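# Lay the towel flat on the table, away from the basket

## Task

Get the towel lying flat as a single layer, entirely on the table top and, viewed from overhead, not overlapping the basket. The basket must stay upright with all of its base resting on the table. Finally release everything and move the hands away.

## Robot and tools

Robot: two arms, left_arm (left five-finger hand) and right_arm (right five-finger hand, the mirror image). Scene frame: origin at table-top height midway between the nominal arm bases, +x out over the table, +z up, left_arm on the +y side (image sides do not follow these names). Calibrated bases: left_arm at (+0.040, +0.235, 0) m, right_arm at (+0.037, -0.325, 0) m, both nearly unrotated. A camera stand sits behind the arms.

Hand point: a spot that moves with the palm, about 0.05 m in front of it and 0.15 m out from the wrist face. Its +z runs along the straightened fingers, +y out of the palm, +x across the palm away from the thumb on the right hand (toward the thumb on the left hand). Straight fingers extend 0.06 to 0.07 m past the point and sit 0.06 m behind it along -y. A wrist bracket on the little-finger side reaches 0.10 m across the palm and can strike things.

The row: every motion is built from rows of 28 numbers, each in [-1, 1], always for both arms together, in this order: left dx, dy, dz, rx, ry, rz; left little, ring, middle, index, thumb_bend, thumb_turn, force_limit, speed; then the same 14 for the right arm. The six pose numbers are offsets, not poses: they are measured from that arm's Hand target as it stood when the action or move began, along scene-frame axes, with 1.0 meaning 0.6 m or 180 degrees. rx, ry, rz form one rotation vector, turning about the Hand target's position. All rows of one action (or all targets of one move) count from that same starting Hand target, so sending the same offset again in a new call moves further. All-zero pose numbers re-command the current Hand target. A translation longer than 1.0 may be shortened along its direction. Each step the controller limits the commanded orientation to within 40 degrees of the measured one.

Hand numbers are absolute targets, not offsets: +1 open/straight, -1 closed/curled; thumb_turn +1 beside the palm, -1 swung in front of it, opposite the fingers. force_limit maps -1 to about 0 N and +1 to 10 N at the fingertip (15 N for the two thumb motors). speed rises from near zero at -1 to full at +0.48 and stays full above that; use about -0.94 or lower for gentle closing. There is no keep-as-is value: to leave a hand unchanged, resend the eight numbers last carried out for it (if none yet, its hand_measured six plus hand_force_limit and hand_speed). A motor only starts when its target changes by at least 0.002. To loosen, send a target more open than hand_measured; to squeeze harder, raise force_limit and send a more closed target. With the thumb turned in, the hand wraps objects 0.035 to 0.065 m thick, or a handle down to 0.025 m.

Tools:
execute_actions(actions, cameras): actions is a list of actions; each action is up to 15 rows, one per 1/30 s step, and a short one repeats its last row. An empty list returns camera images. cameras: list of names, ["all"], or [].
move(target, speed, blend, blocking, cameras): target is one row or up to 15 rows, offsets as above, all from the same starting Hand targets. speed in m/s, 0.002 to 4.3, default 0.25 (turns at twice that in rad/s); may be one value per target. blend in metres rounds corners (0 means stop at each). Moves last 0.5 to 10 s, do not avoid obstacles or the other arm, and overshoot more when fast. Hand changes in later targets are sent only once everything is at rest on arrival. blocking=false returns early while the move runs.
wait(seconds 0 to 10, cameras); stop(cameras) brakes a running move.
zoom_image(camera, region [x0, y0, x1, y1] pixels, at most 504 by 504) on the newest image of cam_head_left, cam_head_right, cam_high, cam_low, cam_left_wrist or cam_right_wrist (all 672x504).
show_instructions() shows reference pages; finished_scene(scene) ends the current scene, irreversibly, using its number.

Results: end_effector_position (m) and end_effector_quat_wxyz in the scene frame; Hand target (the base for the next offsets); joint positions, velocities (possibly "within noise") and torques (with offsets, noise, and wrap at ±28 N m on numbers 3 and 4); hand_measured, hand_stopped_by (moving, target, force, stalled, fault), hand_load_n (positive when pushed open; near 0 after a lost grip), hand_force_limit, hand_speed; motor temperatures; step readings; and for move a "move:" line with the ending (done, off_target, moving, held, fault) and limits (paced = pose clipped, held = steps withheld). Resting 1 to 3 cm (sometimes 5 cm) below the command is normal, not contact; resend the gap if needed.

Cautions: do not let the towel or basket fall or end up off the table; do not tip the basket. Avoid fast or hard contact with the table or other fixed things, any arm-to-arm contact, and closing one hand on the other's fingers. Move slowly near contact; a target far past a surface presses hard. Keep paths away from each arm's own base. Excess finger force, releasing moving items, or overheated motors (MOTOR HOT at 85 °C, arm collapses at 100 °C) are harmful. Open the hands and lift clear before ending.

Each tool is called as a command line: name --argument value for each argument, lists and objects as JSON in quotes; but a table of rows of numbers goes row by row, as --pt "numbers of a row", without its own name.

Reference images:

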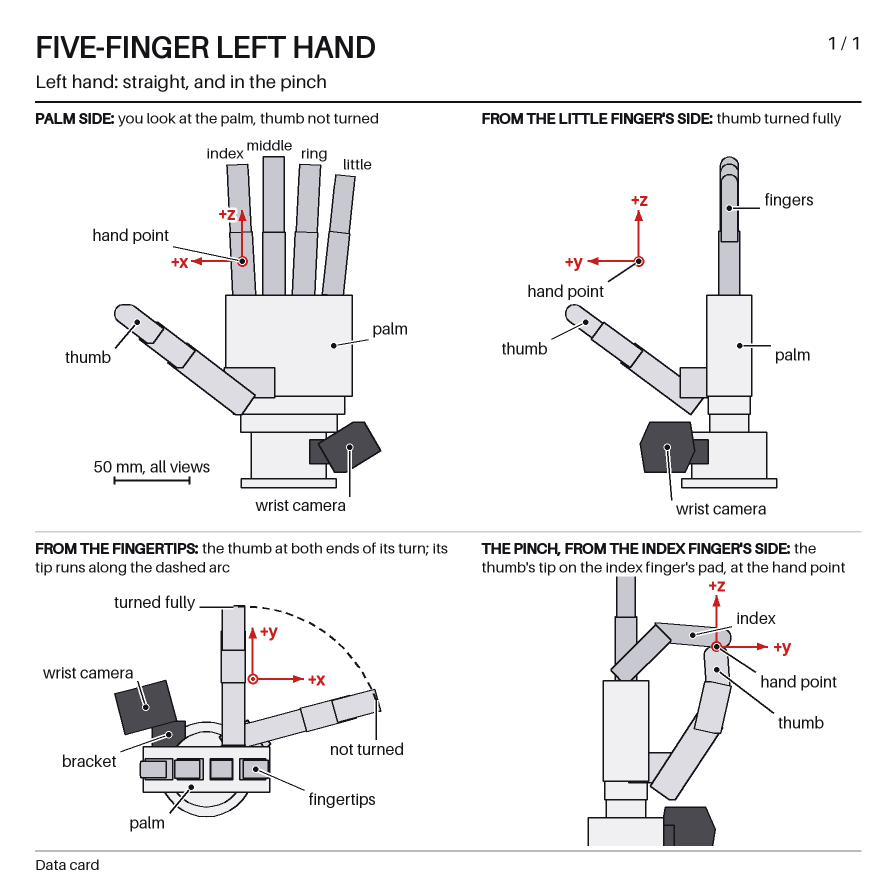

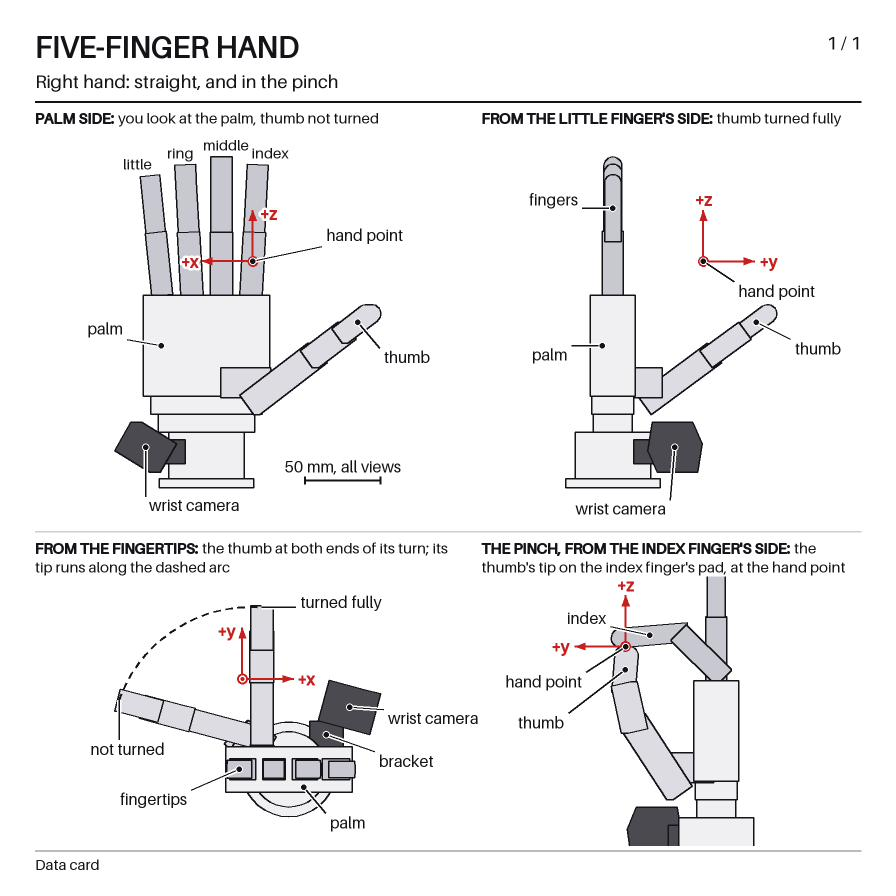

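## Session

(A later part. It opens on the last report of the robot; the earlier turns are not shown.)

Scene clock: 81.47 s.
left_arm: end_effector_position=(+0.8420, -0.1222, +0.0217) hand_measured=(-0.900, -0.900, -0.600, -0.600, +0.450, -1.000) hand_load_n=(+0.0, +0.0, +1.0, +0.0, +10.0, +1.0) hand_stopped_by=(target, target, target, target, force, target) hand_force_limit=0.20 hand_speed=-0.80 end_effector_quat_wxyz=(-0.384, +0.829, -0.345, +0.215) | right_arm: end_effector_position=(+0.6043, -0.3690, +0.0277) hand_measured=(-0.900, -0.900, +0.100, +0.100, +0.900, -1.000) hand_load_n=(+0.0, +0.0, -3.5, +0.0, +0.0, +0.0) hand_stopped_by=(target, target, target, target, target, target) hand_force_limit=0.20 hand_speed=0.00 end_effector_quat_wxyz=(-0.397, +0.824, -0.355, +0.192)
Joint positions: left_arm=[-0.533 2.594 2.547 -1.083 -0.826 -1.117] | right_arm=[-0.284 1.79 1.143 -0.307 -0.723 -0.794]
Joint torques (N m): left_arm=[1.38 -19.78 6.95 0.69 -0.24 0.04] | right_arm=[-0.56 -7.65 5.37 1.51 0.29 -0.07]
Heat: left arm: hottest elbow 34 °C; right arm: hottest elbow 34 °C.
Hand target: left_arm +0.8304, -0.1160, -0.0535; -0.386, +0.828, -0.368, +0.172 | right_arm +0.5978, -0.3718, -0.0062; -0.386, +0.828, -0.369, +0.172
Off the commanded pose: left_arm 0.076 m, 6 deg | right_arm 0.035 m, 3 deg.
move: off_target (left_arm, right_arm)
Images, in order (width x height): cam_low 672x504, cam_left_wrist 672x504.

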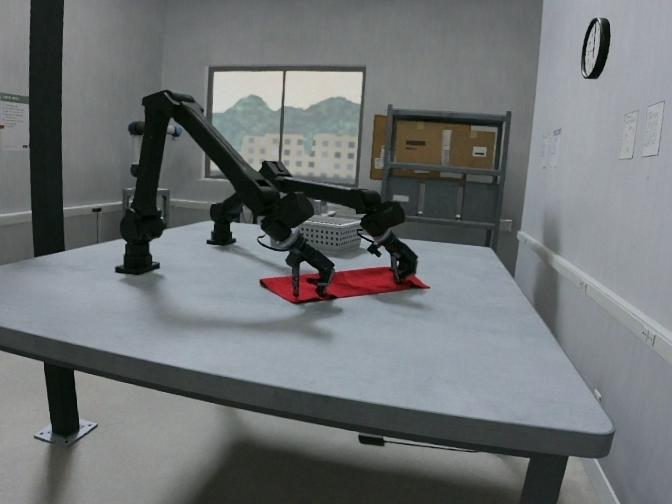

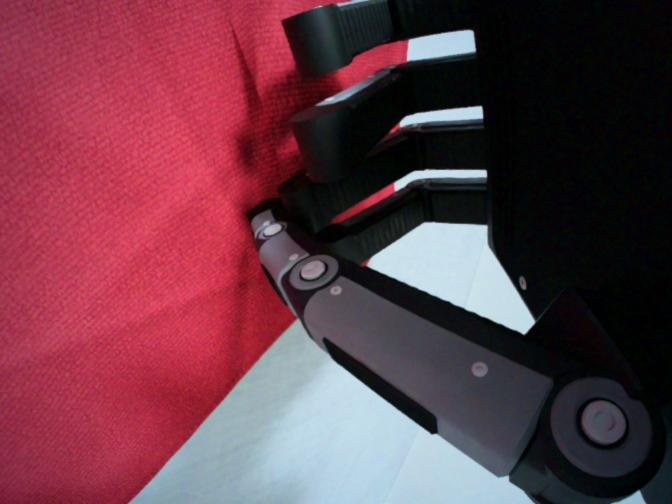

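move --pt "0.0 0.0 0.2 0 0 0 -0.9 -0.9 -0.6 -0.6 -0.3 -1 0.2 -0.8 0.0 0.0 0.0 0 0 0 -0.9 -0.9 0.1 0.1 0.9 -1 0.2 0" --speed 0.12 --cameras '["cam_low", "cam_left_wrist", "cam_high"]'

zoom_image --camera "cam_low" --region '[240, 210, 450, 320]'

Scene clock: 85.33 s.
left_arm: end_effector_position=(+0.8263, -0.1141, +0.0765) hand_measured=(-0.900, -0.900, -0.600, -0.600, +0.450, -1.000) hand_load_n=(+0.0, +0.0, +1.0, +0.0, +10.5, +1.5) hand_stopped_by=(target, target, target, target, force, target) hand_force_limit=0.20 hand_speed=-0.80 end_effector_quat_wxyz=(-0.387, +0.827, -0.368, +0.177) | right_arm: end_effector_position=(+0.6043, -0.3690, +0.0277) hand_measured=(-0.900, -0.900, +0.100, +0.100, +0.900, -1.000) hand_load_n=(+0.0, +0.0, -3.5, +0.0, +0.0, +0.0) hand_stopped_by=(target, target, target, target, target, target) hand_force_limit=0.20 hand_speed=0.00 end_effector_quat_wxyz=(-0.397, +0.824, -0.355, +0.192)
Joint positions: left_arm=[-0.533 2.658 2.841 -1.394 -0.82 -1.106] | right_arm=[-0.284 1.79 1.143 -0.307 -0.723 -0.794]
Joint torques (N m): left_arm=[1.14 -22.01 13.65 0.16 -0.42 0.02] | right_arm=[-0.56 -7.65 5.39 1.51 0.29 -0.07]
Heat: left arm: hottest elbow 35 °C; right arm: hottest elbow 34 °C.
Hand target: left_arm +0.8304, -0.1160, +0.0667; -0.386, +0.828, -0.368, +0.172 | right_arm +0.5978, -0.3718, -0.0062; -0.386, +0.828, -0.369, +0.172
Off the commanded pose: left_arm 0.011 m, 1 deg | right_arm 0.035 m, 3 deg.
move: off_target (left_arm, right_arm)
Images, in order (width x height): cam_high 672x504, cam_low 672x504, cam_left_wrist 672x504.

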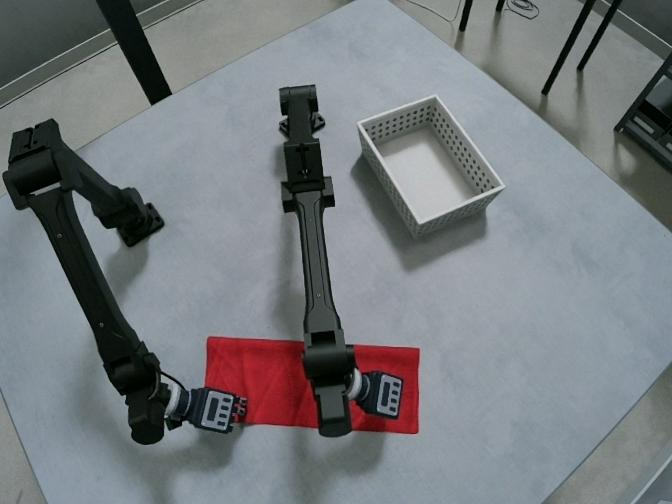

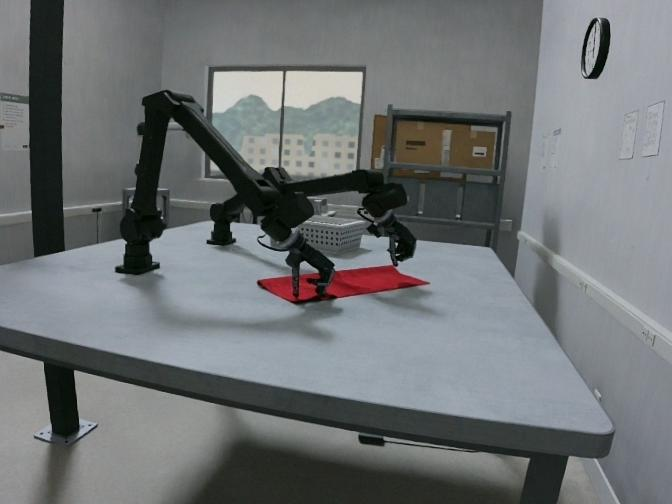

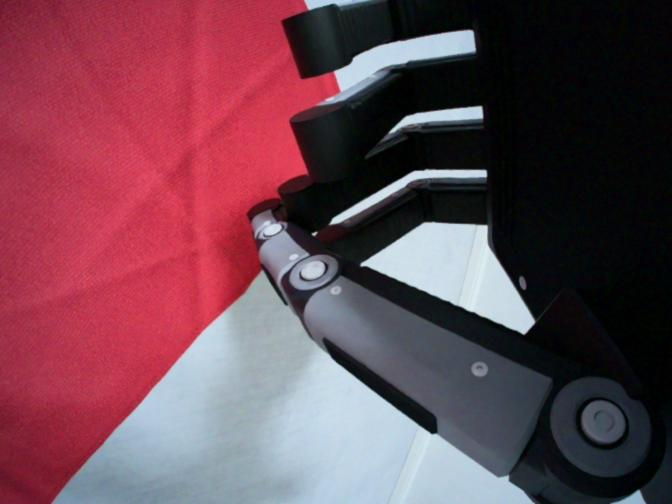

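Scaled by 2.400 from the camera's 672x504 image, which has a finer 960x720 frame.

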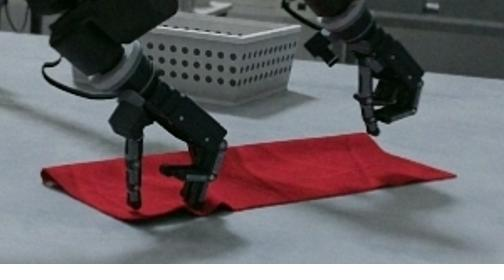

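move --pt "0.0467 0.0717 0.03 -0.0669 0.0743 0 -0.9 -0.9 -0.45 -0.4 0.95 -1 0.2 0.2 0.0 0.0 0.12 0 0 0 -0.9 -0.9 0.1 0.1 0.9 -1 0.2 0" --pt "0.0467 0.0717 0.0 -0.0669 0.0743 0 -0.9 -0.9 -0.45 -0.4 0.95 -1 0.2 0.2 0.0 0.0 0.12 -0.0669 0.0743 0 -0.9 -0.9 -0.45 -0.4 0.95 -1 0.2 0.2" --speed '[0.2, 0.2]' --cameras '["cam_high", "cam_left_wrist", "cam_right_wrist", "cam_low"]'

zoom_image --camera "cam_high" --region '[180, 310, 460, 460]'

Scene clock: 98.73 s.
left_arm: end_effector_position=(+0.8509, -0.0659, +0.0756) hand_measured=(-0.900, -0.900, -0.450, -0.400, +0.950, -1.000) hand_load_n=(+0.0, +0.5, +0.0, +0.0, +0.0, +0.0) hand_stopped_by=(target, target, target, target, target, target) hand_force_limit=0.20 hand_speed=0.20 end_effector_quat_wxyz=(-0.256, +0.870, -0.385, +0.174) | right_arm: end_effector_position=(+0.5789, -0.3700, +0.0535) hand_measured=(-0.900, -0.900, -0.450, -0.400, +0.950, -1.000) hand_load_n=(+0.0, +0.0, +0.0, +0.0, +0.0, +0.0) hand_stopped_by=(target, target, target, target, target, target) hand_force_limit=0.20 hand_speed=0.20 end_effector_quat_wxyz=(-0.249, +0.876, -0.402, +0.097)
Joint positions: left_arm=[-0.398 2.659 2.887 -1.4 -0.499 -1.028] | right_arm=[-0.202 1.794 1.348 -0.795 -0.437 -0.831]
Joint torques (N m): left_arm=[0.85 -22.3 13.37 1.01 -0.25 0.06] | right_arm=[0.09 -11.34 9.89 0.58 -0.15 -0.11]
Heat: left arm: hottest elbow 35 °C; right arm: hottest elbow 34 °C.
Hand target: left_arm +0.8584, -0.0730, +0.0665; -0.252, +0.878, -0.391, +0.112 | right_arm +0.5978, -0.3718, +0.0658; -0.252, +0.878, -0.391, +0.112
Off the commanded pose: left_arm 0.014 m, 7 deg | right_arm 0.023 m, 2 deg.
elbow stopped short (left arm): the move would have taken joint 3 (elbow) straighter than the controller allows.
move: off_target (left_arm, right_arm); target 2's new numbers were sent with right_arm's hand 0.022 m and 2 deg from that target
Images, in order (width x height): cam_high 672x504, cam_low 672x504, cam_left_wrist 672x504, cam_right_wrist 672x504.

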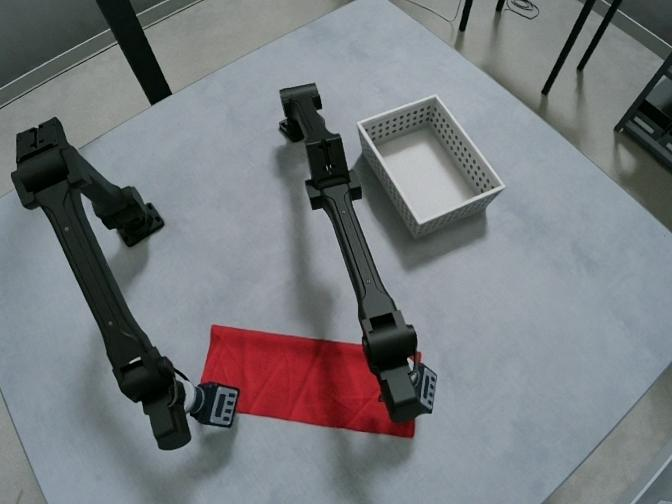

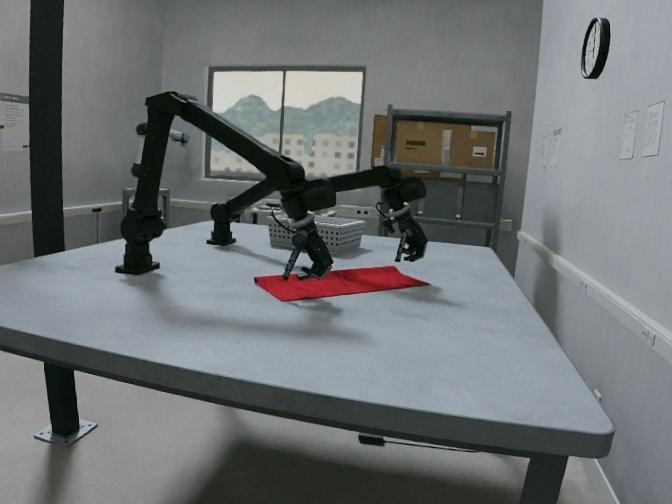

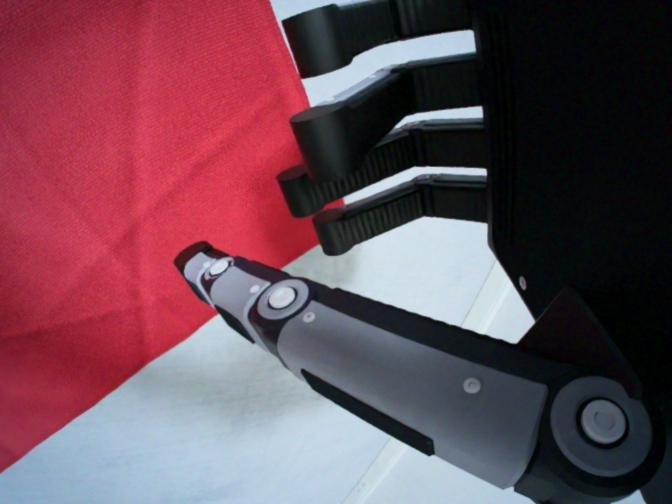

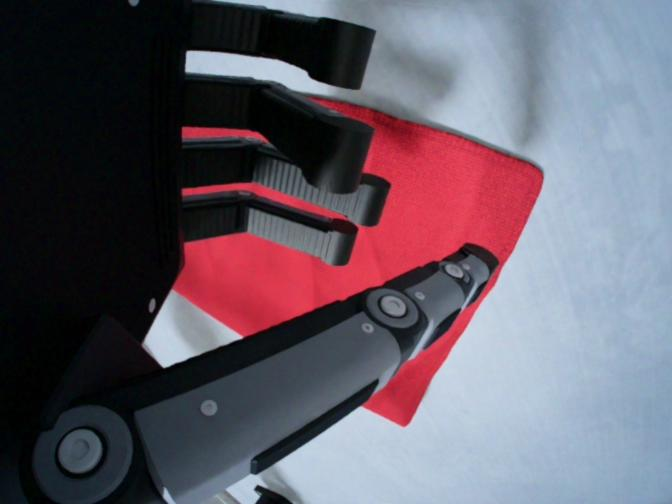

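Scaled by 1.800 from the camera's 672x504 image, which has a finer 960x720 frame.

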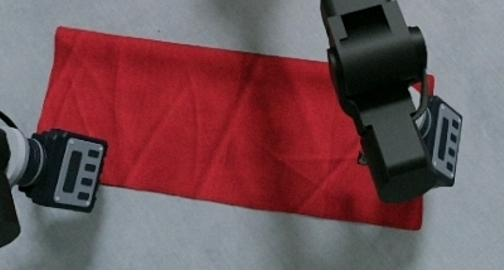

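move --pt "-0.0723 -0.0783 0.02 0.0669 -0.0743 0 -0.1 -0.1 -0.1 -0.1 0.5 -1 0.2 0.2 0.0367 0.0333 0.0 0 0 0 -0.9 -0.9 -0.45 -0.4 0.95 -1 0.2 0.2" --pt "-0.0723 -0.0783 -0.12 0.0669 -0.0743 0 -0.1 -0.1 -0.1 -0.1 0.5 -1 0.2 0.2 0.0367 0.0333 -0.12 0 0 0 -0.9 -0.9 -0.45 -0.4 0.95 -1 0.2 0.2" --speed '[0.25, 0.12]' --cameras '["cam_high", "cam_left_wrist", "cam_right_wrist", "cam_low"]'

zoom_image --camera "cam_high" --region '[180, 310, 460, 460]'

Scene clock: 105.77 s.
left_arm: end_effector_position=(+0.8174, -0.1274, +0.0293) hand_measured=(-0.100, -0.100, -0.100, -0.100, +0.500, -1.000) hand_load_n=(+0.0, +0.0, -3.0, +0.0, +0.0, +0.0) hand_stopped_by=(target, target, target, target, target, target) hand_force_limit=0.20 hand_speed=0.20 end_effector_quat_wxyz=(-0.387, +0.827, -0.361, +0.191) | right_arm: end_effector_position=(+0.6193, -0.3533, +0.0086) hand_measured=(-0.900, -0.900, -0.450, -0.400, +0.950, -1.000) hand_load_n=(+0.0, +0.0, +0.0, -6.0, +0.0, +0.0) hand_stopped_by=(target, target, target, target, target, target) hand_force_limit=0.20 hand_speed=0.20 end_effector_quat_wxyz=(-0.255, +0.876, -0.392, +0.116)
Joint positions: left_arm=[-0.554 2.56 2.519 -1.158 -0.831 -1.133] | right_arm=[-0.16 1.908 1.381 -0.656 -0.425 -0.798]
Joint torques (N m): left_arm=[1.85 -23.12 7.66 0.95 -0.24 0.02] | right_arm=[0.03 -11.34 5.94 1.66 -0.04 -0.01]
Heat: left arm: hottest elbow 35 °C; right arm: hottest elbow 35 °C.
Hand target: left_arm +0.8150, -0.1200, -0.0055; -0.386, +0.828, -0.368, +0.172 | right_arm +0.6197, -0.3518, -0.0063; -0.252, +0.878, -0.391, +0.112
Off the commanded pose: left_arm 0.036 m, 2 deg | right_arm 0.015 m, 1 deg.
move: off_target (left_arm, right_arm)
Images, in order (width x height): cam_high 672x504, cam_low 672x504, cam_left_wrist 672x504, cam_right_wrist 672x504.

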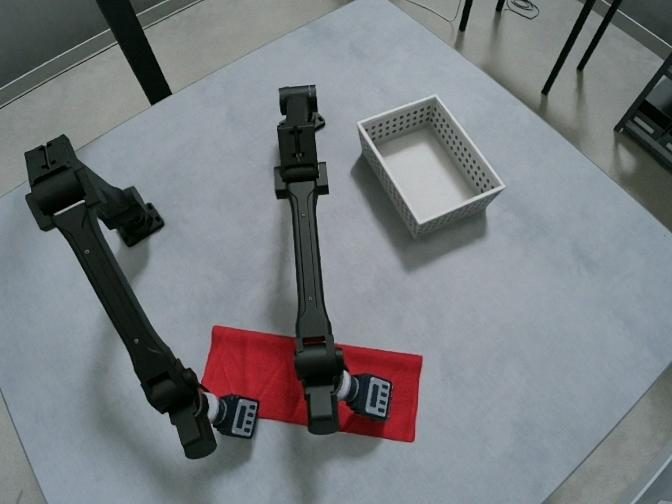

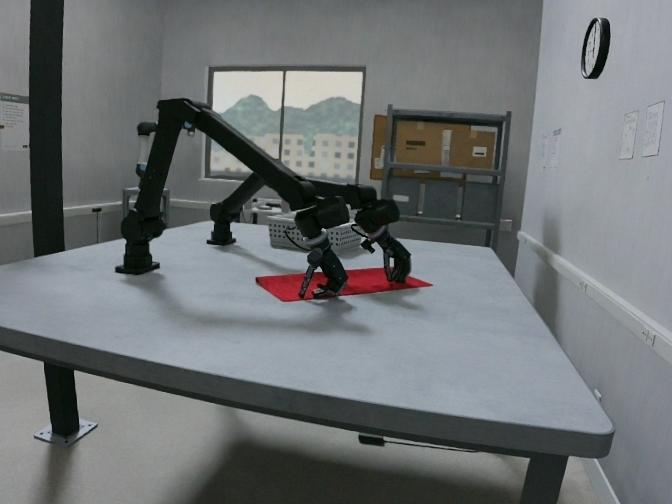

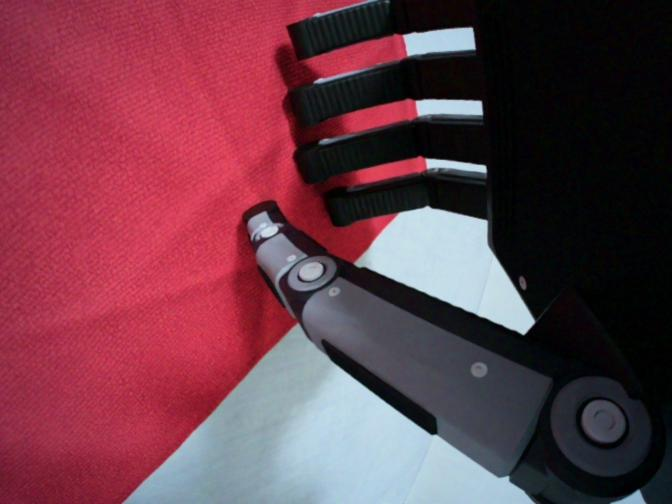

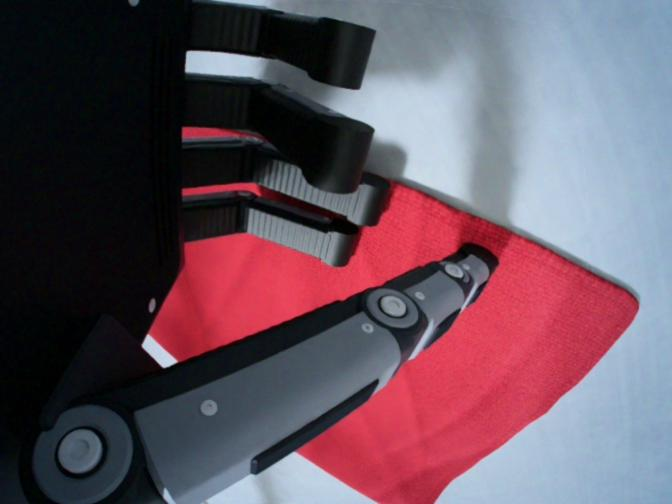

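Scaled by 1.800 from the camera's 672x504 image, which has a finer 960x720 frame.

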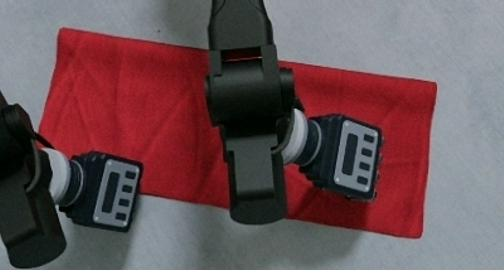

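move --target '[-0.2, 0.03, 0, 0, 0, 0, -0.1, -0.1, -0.1, -0.1, 0.5, -1, 0.2, 0.2, -0.2, 0.03, 0.005, 0, 0, 0, -0.9, -0.9, -0.45, -0.4, 0.95, -1, 0.2, 0.2]' --speed 0.2 --cameras '["cam_high", "cam_right_wrist"]'

zoom_image --camera "cam_high" --region '[180, 270, 460, 420]'

Scene clock: 107.90 s.
left_arm: end_effector_position=(+0.7074, -0.1029, +0.0268) hand_measured=(-0.100, -0.100, -0.100, -0.100, +0.500, -1.000) hand_load_n=(+0.0, +0.0, -2.5, +0.0, +0.0, +0.0) hand_stopped_by=(target, target, target, target, target, target) hand_force_limit=0.20 hand_speed=0.20 end_effector_quat_wxyz=(-0.385, +0.832, -0.350, +0.194) | right_arm: end_effector_position=(+0.5107, -0.3344, +0.0069) hand_measured=(-0.900, -0.900, -0.450, -0.400, +0.950, -1.000) hand_load_n=(+0.0, +0.0, +0.5, -5.0, +0.0, +0.0) hand_stopped_by=(target, target, target, target, target, target) hand_force_limit=0.20 hand_speed=0.20 end_effector_quat_wxyz=(-0.258, +0.876, -0.387, +0.123)
Joint positions: left_arm=[-0.609 2.193 1.833 -0.903 -0.85 -1.237] | right_arm=[-0.156 1.659 1.009 -0.517 -0.428 -0.798]
Joint torques (N m): left_arm=[0.79 -19.02 6.8 0.5 -0.31 0.11] | right_arm=[-0.26 -9.29 4.36 0.96 0.06 -0.01]
Heat: left arm: hottest elbow 35 °C; right arm: hottest elbow 35 °C.
Hand target: left_arm +0.6951, -0.1020, -0.0054; -0.386, +0.828, -0.368, +0.172 | right_arm +0.4998, -0.3338, -0.0033; -0.252, +0.878, -0.391, +0.112
Off the commanded pose: left_arm 0.035 m, 3 deg | right_arm 0.015 m, 2 deg.
move: off_target (left_arm, right_arm)
Images, in order (width x height): cam_high 672x504, cam_right_wrist 672x504.

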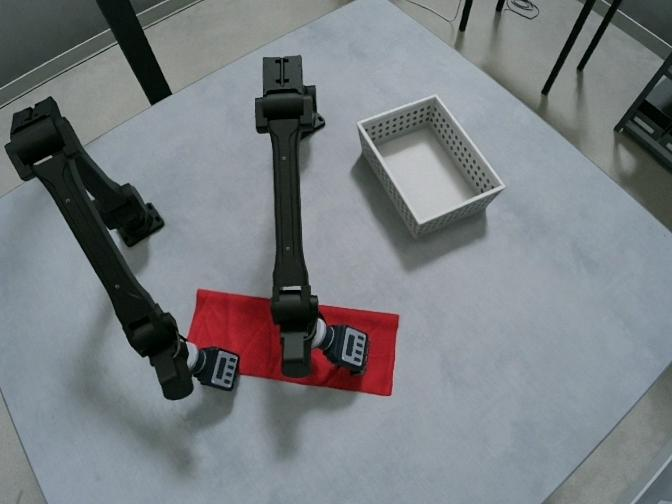

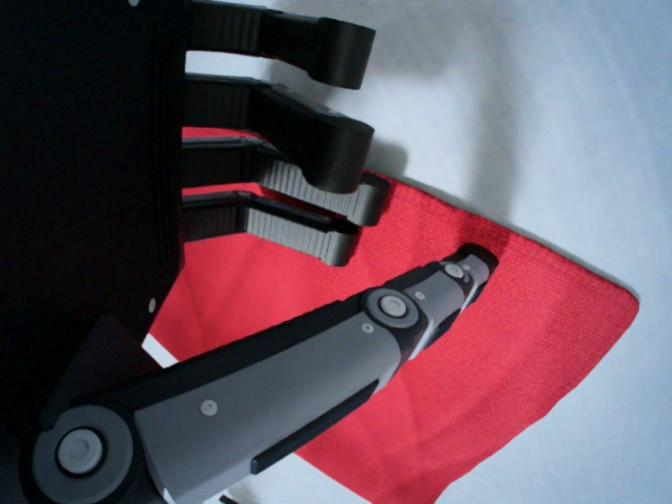

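Scaled by 1.800 from the camera's 672x504 image, which has a finer 960x720 frame.

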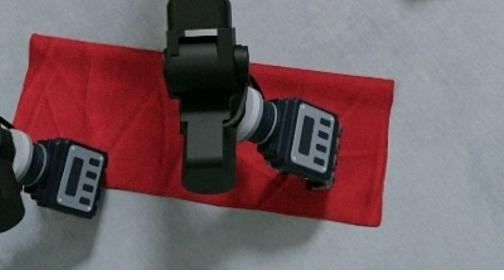

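move --pt "0 0 0.12 0 0 0 -0.1 -0.1 -0.1 -0.1 0.5 -1 0.2 0.2 0 0 0.12 0 0 0 -0.9 -0.9 -0.45 -0.4 0.95 -1 0.2 0.2" --pt "0.118 0.098 0.1 -0.0669 0.0743 0 -0.9 -0.9 -0.45 -0.4 0.95 -1 0.2 0.2 -0.07 -0.002 0.1 0 0 0 -0.9 -0.9 -0.45 -0.4 0.95 -1 0.2 0.2" --pt "0.118 0.098 0.055 -0.0669 0.0743 0 -0.9 -0.9 -0.45 -0.4 0.95 -1 0.2 0.2 -0.07 -0.002 0.05 0 0 0 -0.9 -0.9 -0.45 -0.4 0.95 -1 0.2 0.2" --speed '[0.2, 0.25, 0.12]' --cameras '["cam_high", "cam_left_wrist", "cam_right_wrist", "cam_low"]'

zoom_image --camera "cam_high" --region '[160, 270, 440, 420]'

Scene clock: 115.83 s.
left_arm: end_effector_position=(+0.7683, -0.0367, +0.0523) hand_measured=(-0.900, -0.900, -0.450, -0.400, +0.950, -1.000) hand_load_n=(+0.0, +0.0, +0.0, +0.0, +0.0, +0.0) hand_stopped_by=(target, target, target, target, target, target) hand_force_limit=0.20 hand_speed=0.20 end_effector_quat_wxyz=(-0.254, +0.881, -0.380, +0.123) | right_arm: end_effector_position=(+0.4532, -0.3307, +0.0286) hand_measured=(-0.900, -0.900, -0.450, -0.400, +0.950, -1.000) hand_load_n=(+0.0, +0.0, +0.0, +0.0, +0.0, +0.0) hand_stopped_by=(target, target, target, target, target, target) hand_force_limit=0.20 hand_speed=0.20 end_effector_quat_wxyz=(-0.250, +0.878, -0.394, +0.106)
Joint positions: left_arm=[-0.406 2.293 2.159 -1.161 -0.507 -1.087] | right_arm=[-0.165 1.51 0.902 -0.6 -0.425 -0.807]
Joint torques (N m): left_arm=[0.85 -20.07 9.52 0.87 -0.24 0.09] | right_arm=[-1.08 -7.36 6.16 1.42 -0.29 -0.12]
Heat: left arm: hottest elbow 36 °C; right arm: hottest elbow 35 °C.
Hand target: left_arm +0.7659, -0.0433, +0.0278; -0.252, +0.878, -0.390, +0.112 | right_arm +0.4578, -0.3351, +0.0267; -0.252, +0.878, -0.391, +0.112
Off the commanded pose: left_arm 0.026 m, 2 deg | right_arm 0.007 m, 1 deg.
move: off_target (left_arm); target 2's new numbers were sent with left_arm's hand 0.012 m and 1 deg from that target
Images, in order (width x height): cam_high 672x504, cam_low 672x504, cam_left_wrist 672x504, cam_right_wrist 672x504.

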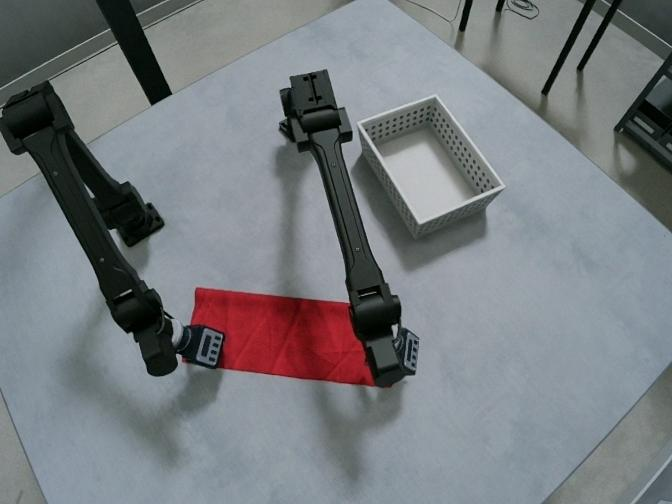

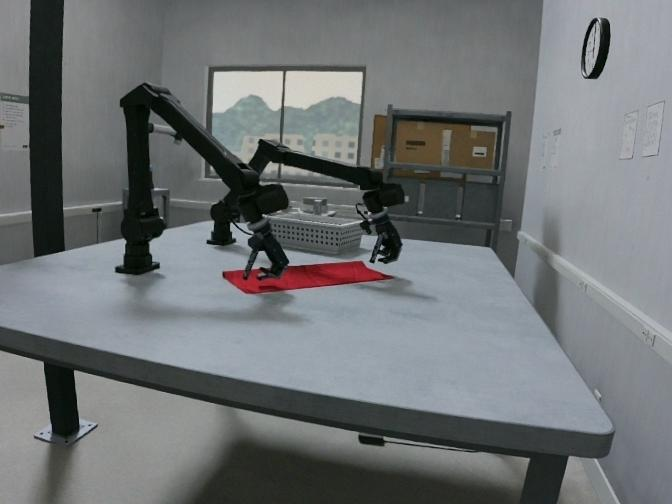

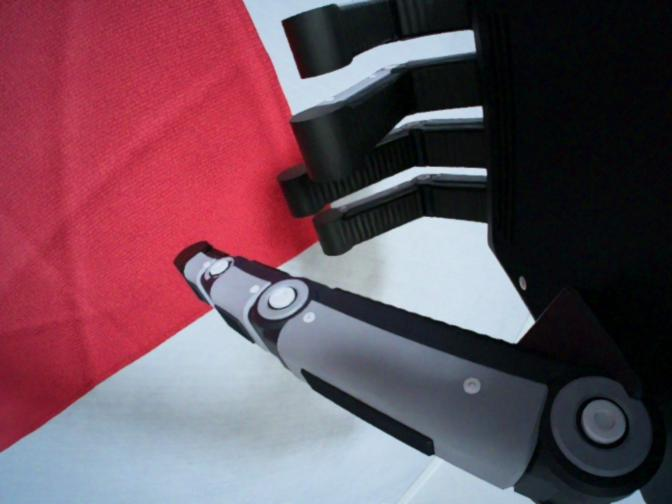

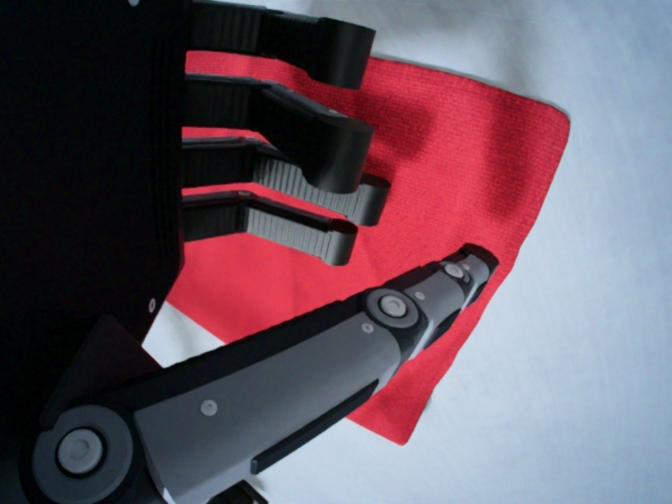

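Scaled by 1.800 from the camera's 672x504 image, which has a finer 960x720 frame.

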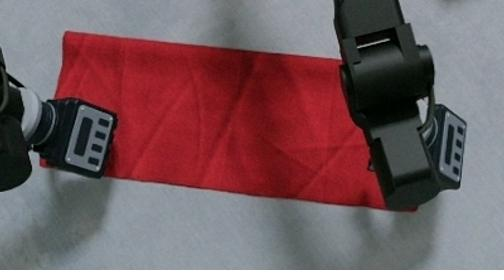

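move --pt "-0.028 0.007 0.01 0 0 0 -0.9 -0.9 -0.45 -0.4 0.95 -1 0.2 0.2 0.023 0.02 0.01 0 0 0 -0.9 -0.9 -0.45 -0.4 0.95 -1 0.2 0.2" --pt "-0.028 0.007 -0.07 0 0 0 -0.9 -0.9 -0.45 -0.4 0.95 -1 0.2 0.2 0.023 0.02 -0.06 0 0 0 -0.9 -0.9 -0.45 -0.4 0.95 -1 0.2 0.2" --speed '[0.15, 0.1]' --cameras '["cam_high", "cam_left_wrist", "cam_right_wrist", "cam_low"]'

zoom_image --camera "cam_low" --region '[210, 210, 410, 310]'

Scene clock: 119.37 s.
left_arm: end_effector_position=(+0.7555, -0.0312, +0.0121) hand_measured=(-0.900, -0.900, -0.450, -0.400, +0.950, -1.000) hand_load_n=(+0.0, +0.0, +0.0, +0.0, -0.5, +0.0) hand_stopped_by=(target, target, target, target, target, target) hand_force_limit=0.20 hand_speed=0.20 end_effector_quat_wxyz=(-0.254, +0.881, -0.379, +0.124) | right_arm: end_effector_position=(+0.4735, -0.3250, +0.0069) hand_measured=(-0.900, -0.900, -0.450, -0.400, +0.950, -1.000) hand_load_n=(+0.0, +0.0, +0.0, -8.0, +0.0, +0.0) hand_stopped_by=(target, target, target, target, target, target) hand_force_limit=0.20 hand_speed=0.20 end_effector_quat_wxyz=(-0.256, +0.875, -0.392, +0.121)
Joint positions: left_arm=[-0.406 2.27 2.01 -1.032 -0.507 -1.087] | right_arm=[-0.146 1.574 0.902 -0.493 -0.419 -0.78]
Joint torques (N m): left_arm=[0.62 -19.78 8.64 0.68 -0.28 0.03] | right_arm=[0.15 -6.01 5.2 1.76 -0.03 -0.04]
Heat: left arm: hottest elbow 36 °C; right arm: hottest elbow 35 °C.
Hand target: left_arm +0.7489, -0.0391, -0.0145; -0.252, +0.878, -0.390, +0.112 | right_arm +0.4716, -0.3230, -0.0092; -0.252, +0.878, -0.391, +0.112
Off the commanded pose: left_arm 0.028 m, 2 deg | right_arm 0.016 m, 1 deg.
move: off_target (left_arm, right_arm)
Images, in order (width x height): cam_high 672x504, cam_low 672x504, cam_left_wrist 672x504, cam_right_wrist 672x504.

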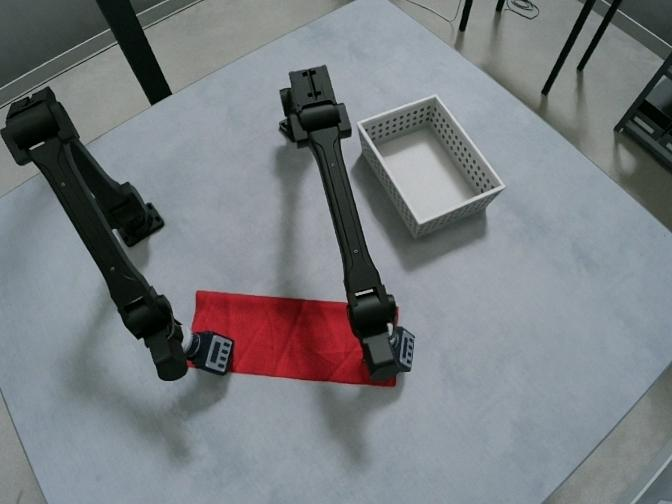

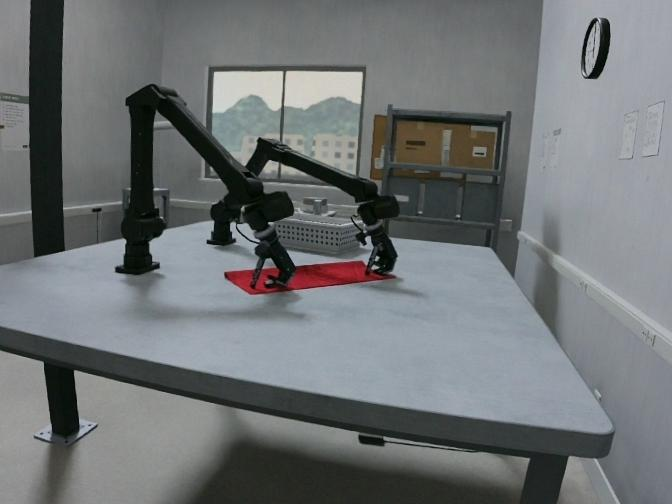

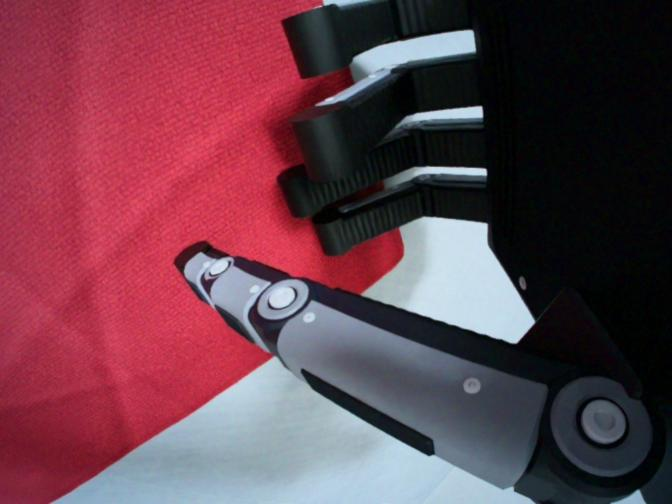

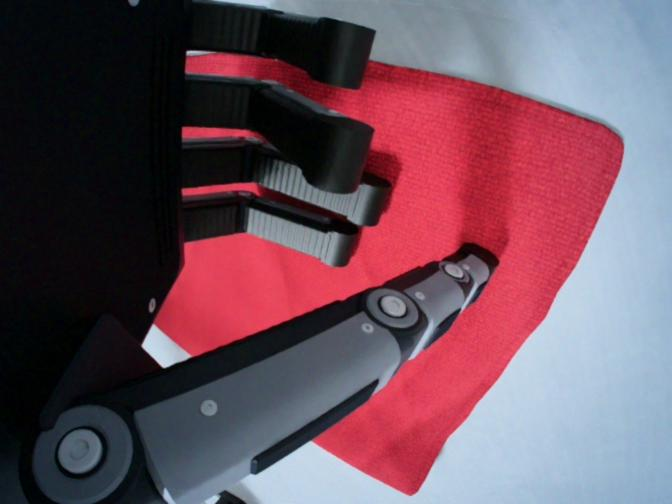

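Scaled by 2.520 from the camera's 672x504 image, which has a finer 960x720 frame.

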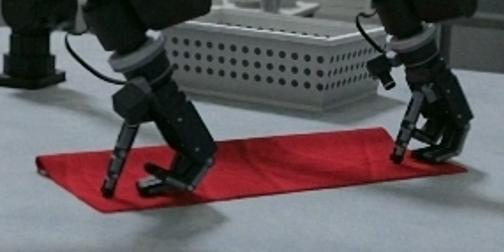

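move --pt "0 0 0 0 0 0 -0.9 -0.9 -0.45 -0.4 0.95 -1 0.2 0.2 0 0 -0.01 0 0 0 -0.9 -0.9 -0.45 -0.4 -0.3 -1 0.2 -0.6" --speed 0.1 --cameras '["cam_right_wrist", "cam_low"]'

zoom_image --camera "cam_low" --region '[210, 210, 410, 310]'

Scene clock: 121.23 s.
left_arm: end_effector_position=(+0.7555, -0.0312, +0.0121) hand_measured=(-0.900, -0.900, -0.450, -0.400, +0.950, -1.000) hand_load_n=(+0.5, +0.0, +0.0, +0.0, +0.0, +0.0) hand_stopped_by=(target, target, target, target, target, target) hand_force_limit=0.20 hand_speed=0.20 end_effector_quat_wxyz=(-0.254, +0.881, -0.379, +0.124) | right_arm: end_effector_position=(+0.4753, -0.3254, +0.0072) hand_measured=(-0.900, -0.900, -0.450, -0.400, +0.710, -1.000) hand_load_n=(+0.0, +0.0, +0.0, +0.0, +9.0, +1.5) hand_stopped_by=(target, target, target, target, force, target) hand_force_limit=0.20 hand_speed=-0.60 end_effector_quat_wxyz=(-0.256, +0.874, -0.395, +0.124)
Joint positions: left_arm=[-0.406 2.27 2.01 -1.032 -0.507 -1.087] | right_arm=[-0.146 1.574 0.902 -0.486 -0.416 -0.772]
Joint torques (N m): left_arm=[0.44 -19.96 8.68 0.72 -0.3 0.02] | right_arm=[0.15 -5.36 4.77 2.09 -0.13 -0.13]
Heat: left arm: hottest shoulder 35 °C; right arm: hottest elbow 35 °C.
Hand target: left_arm +0.7489, -0.0391, -0.0145; -0.252, +0.878, -0.390, +0.112 | right_arm +0.4716, -0.3230, -0.0152; -0.252, +0.878, -0.391, +0.112
Off the commanded pose: left_arm 0.029 m, 2 deg | right_arm 0.023 m, 2 deg.
move: off_target (left_arm, right_arm)
Images, in order (width x height): cam_low 672x504, cam_right_wrist 672x504.

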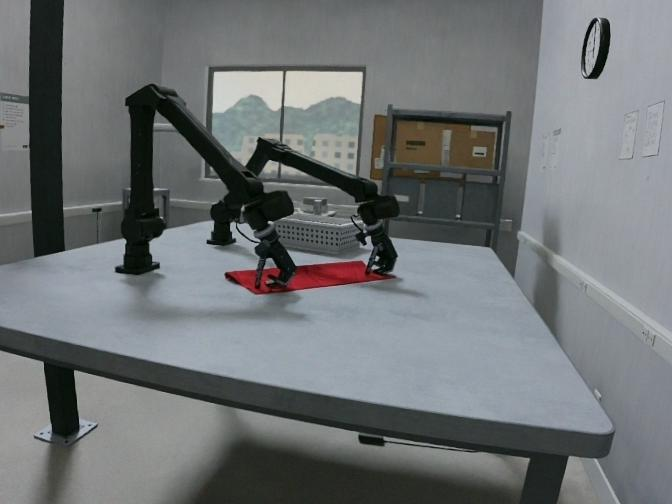

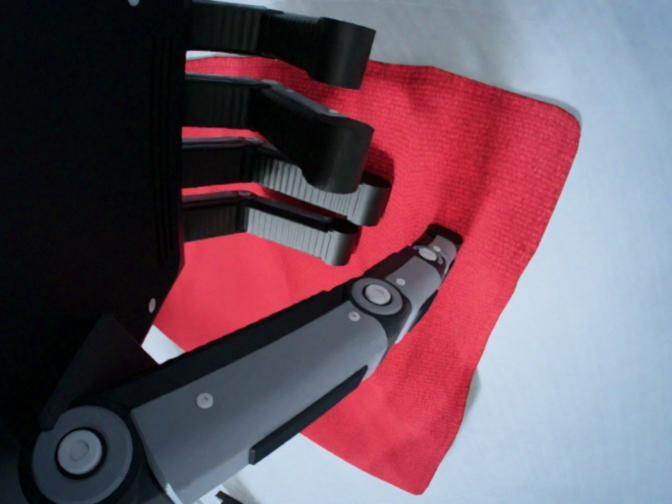

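Scaled by 2.520 from the camera's 672x504 image, which has a finer 960x720 frame.

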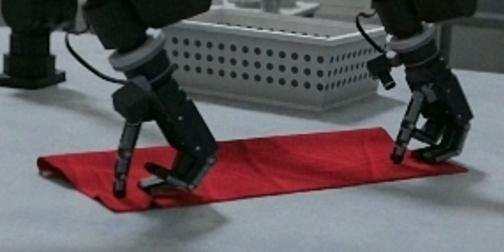

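move --pt "0 0 0 0 0 0 -0.9 -0.9 -0.45 -0.4 0.95 -1 0.2 0.2 0 0 0.01 0 0 0 -0.9 -0.9 -0.45 -0.4 -0.35 -1 0.6 -0.6" --speed 0.1 --cameras '["cam_right_wrist", "cam_low"]'

zoom_image --camera "cam_low" --region '[210, 210, 410, 310]'

Scene clock: 122.63 s.
left_arm: end_effector_position=(+0.7555, -0.0312, +0.0121) hand_measured=(-0.900, -0.900, -0.450, -0.400, +0.950, -1.000) hand_load_n=(+0.0, +0.0, +0.0, +0.0, +0.0, +0.0) hand_stopped_by=(target, target, target, target, target, target) hand_force_limit=0.20 hand_speed=0.20 end_effector_quat_wxyz=(-0.254, +0.881, -0.379, +0.124) | right_arm: end_effector_position=(+0.4757, -0.3258, +0.0082) hand_measured=(-0.900, -0.900, -0.450, -0.400, +0.510, -1.000) hand_load_n=(+0.0, +0.0, +1.5, +0.5, +12.0, +1.5) hand_stopped_by=(target, target, target, target, force, target) hand_force_limit=0.60 hand_speed=-0.60 end_effector_quat_wxyz=(-0.256, +0.874, -0.395, +0.126)
Joint positions: left_arm=[-0.406 2.27 2.01 -1.032 -0.507 -1.087] | right_arm=[-0.146 1.571 0.902 -0.486 -0.414 -0.772]
Joint torques (N m): left_arm=[0.56 -19.84 8.51 0.91 -0.3 0.04] | right_arm=[0.15 -5.95 5.24 1.52 -0.21 -0.12]
Heat: left arm: hottest shoulder 35 °C; right arm: hottest elbow 34 °C.
Hand target: left_arm +0.7489, -0.0391, -0.0145; -0.252, +0.878, -0.390, +0.112 | right_arm +0.4716, -0.3230, -0.0093; -0.252, +0.878, -0.391, +0.112
Off the commanded pose: left_arm 0.029 m, 2 deg | right_arm 0.018 m, 2 deg.
move: off_target (left_arm, right_arm)
Images, in order (width x height): cam_low 672x504, cam_right_wrist 672x504.

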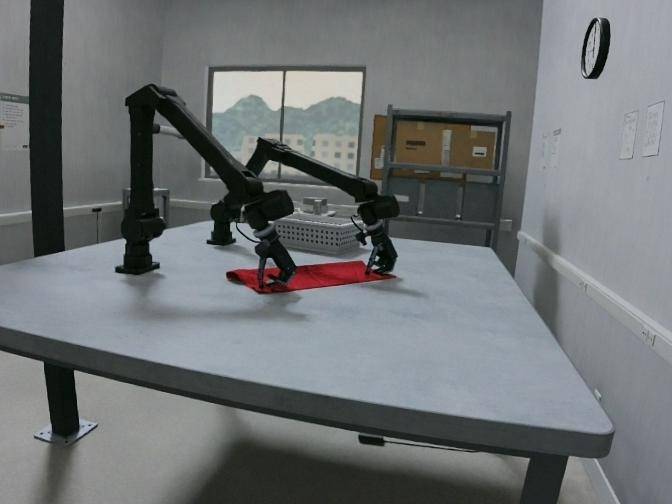

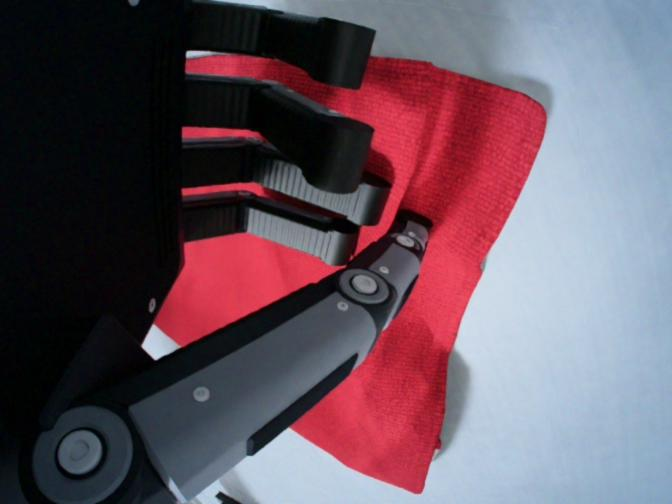

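Scaled by 2.520 from the camera's 672x504 image, which has a finer 960x720 frame.

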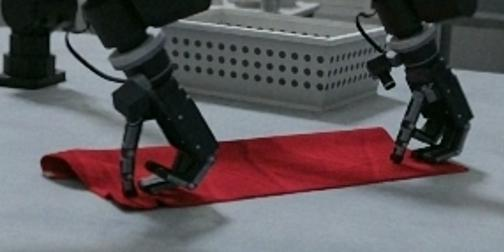

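move --pt "0 0 0 0 0 0 -0.9 -0.9 -0.45 -0.4 0.95 -1 0.2 0.2 0 0 0.015 0 0 0 -0.9 -0.9 -0.7 -0.65 -0.4 -1 0.8 -0.6" --speed 0.1 --cameras '["cam_right_wrist", "cam_low"]'

zoom_image --camera "cam_right_wrist" --region '[200, 50, 600, 350]'

Scene clock: 124.23 s.
left_arm: end_effector_position=(+0.7555, -0.0312, +0.0121) hand_measured=(-0.900, -0.900, -0.450, -0.400, +0.950, -1.000) hand_load_n=(+0.0, +0.0, +0.0, +0.0, +0.0, +0.0) hand_stopped_by=(target, target, target, target, target, target) hand_force_limit=0.20 hand_speed=0.20 end_effector_quat_wxyz=(-0.254, +0.881, -0.379, +0.124) | right_arm: end_effector_position=(+0.4756, -0.3258, +0.0088) hand_measured=(-0.900, -0.900, -0.698, -0.650, +0.498, -1.000) hand_load_n=(+0.0, +0.0, +8.5, +0.5, +8.0, +0.0) hand_stopped_by=(target, target, target, target, force, target) hand_force_limit=0.80 hand_speed=-0.60 end_effector_quat_wxyz=(-0.256, +0.874, -0.395, +0.126)
Joint positions: left_arm=[-0.406 2.27 2.01 -1.032 -0.507 -1.087] | right_arm=[-0.146 1.57 0.902 -0.487 -0.414 -0.772]
Joint torques (N m): left_arm=[0.38 -19.49 8.69 0.7 -0.28 0.07] | right_arm=[0.15 -6.89 5.91 0.59 -0.21 -0.11]
Heat: left arm: hottest shoulder 35 °C; right arm: hottest elbow 34 °C.
Hand target: left_arm +0.7489, -0.0391, -0.0145; -0.252, +0.878, -0.390, +0.112 | right_arm +0.4716, -0.3230, -0.0003; -0.252, +0.878, -0.391, +0.112
Off the commanded pose: left_arm 0.029 m, 2 deg | right_arm 0.010 m, 2 deg.
move: off_target (left_arm)
Images, in order (width x height): cam_low 672x504, cam_right_wrist 672x504.

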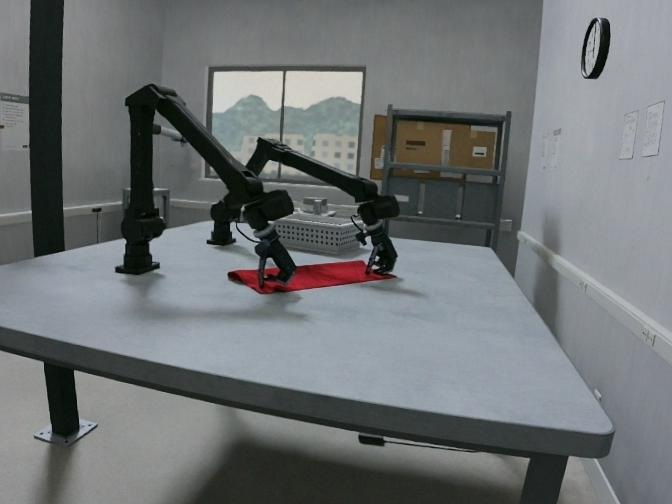

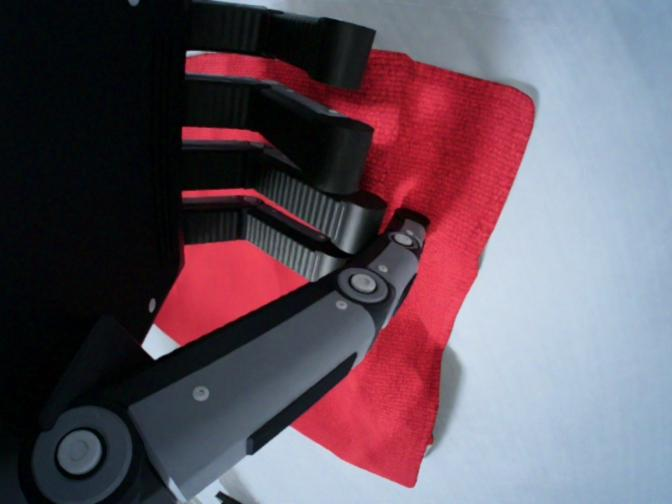

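Scaled by 1.260 from the camera's 672x504 image, which has a finer 960x720 frame.

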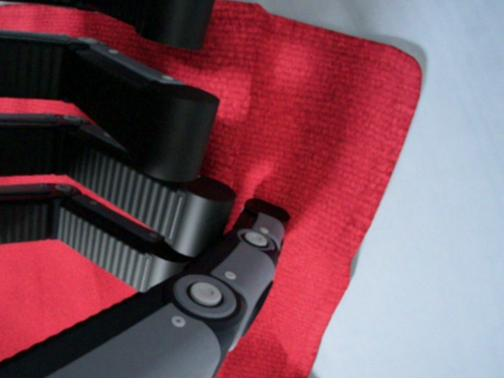

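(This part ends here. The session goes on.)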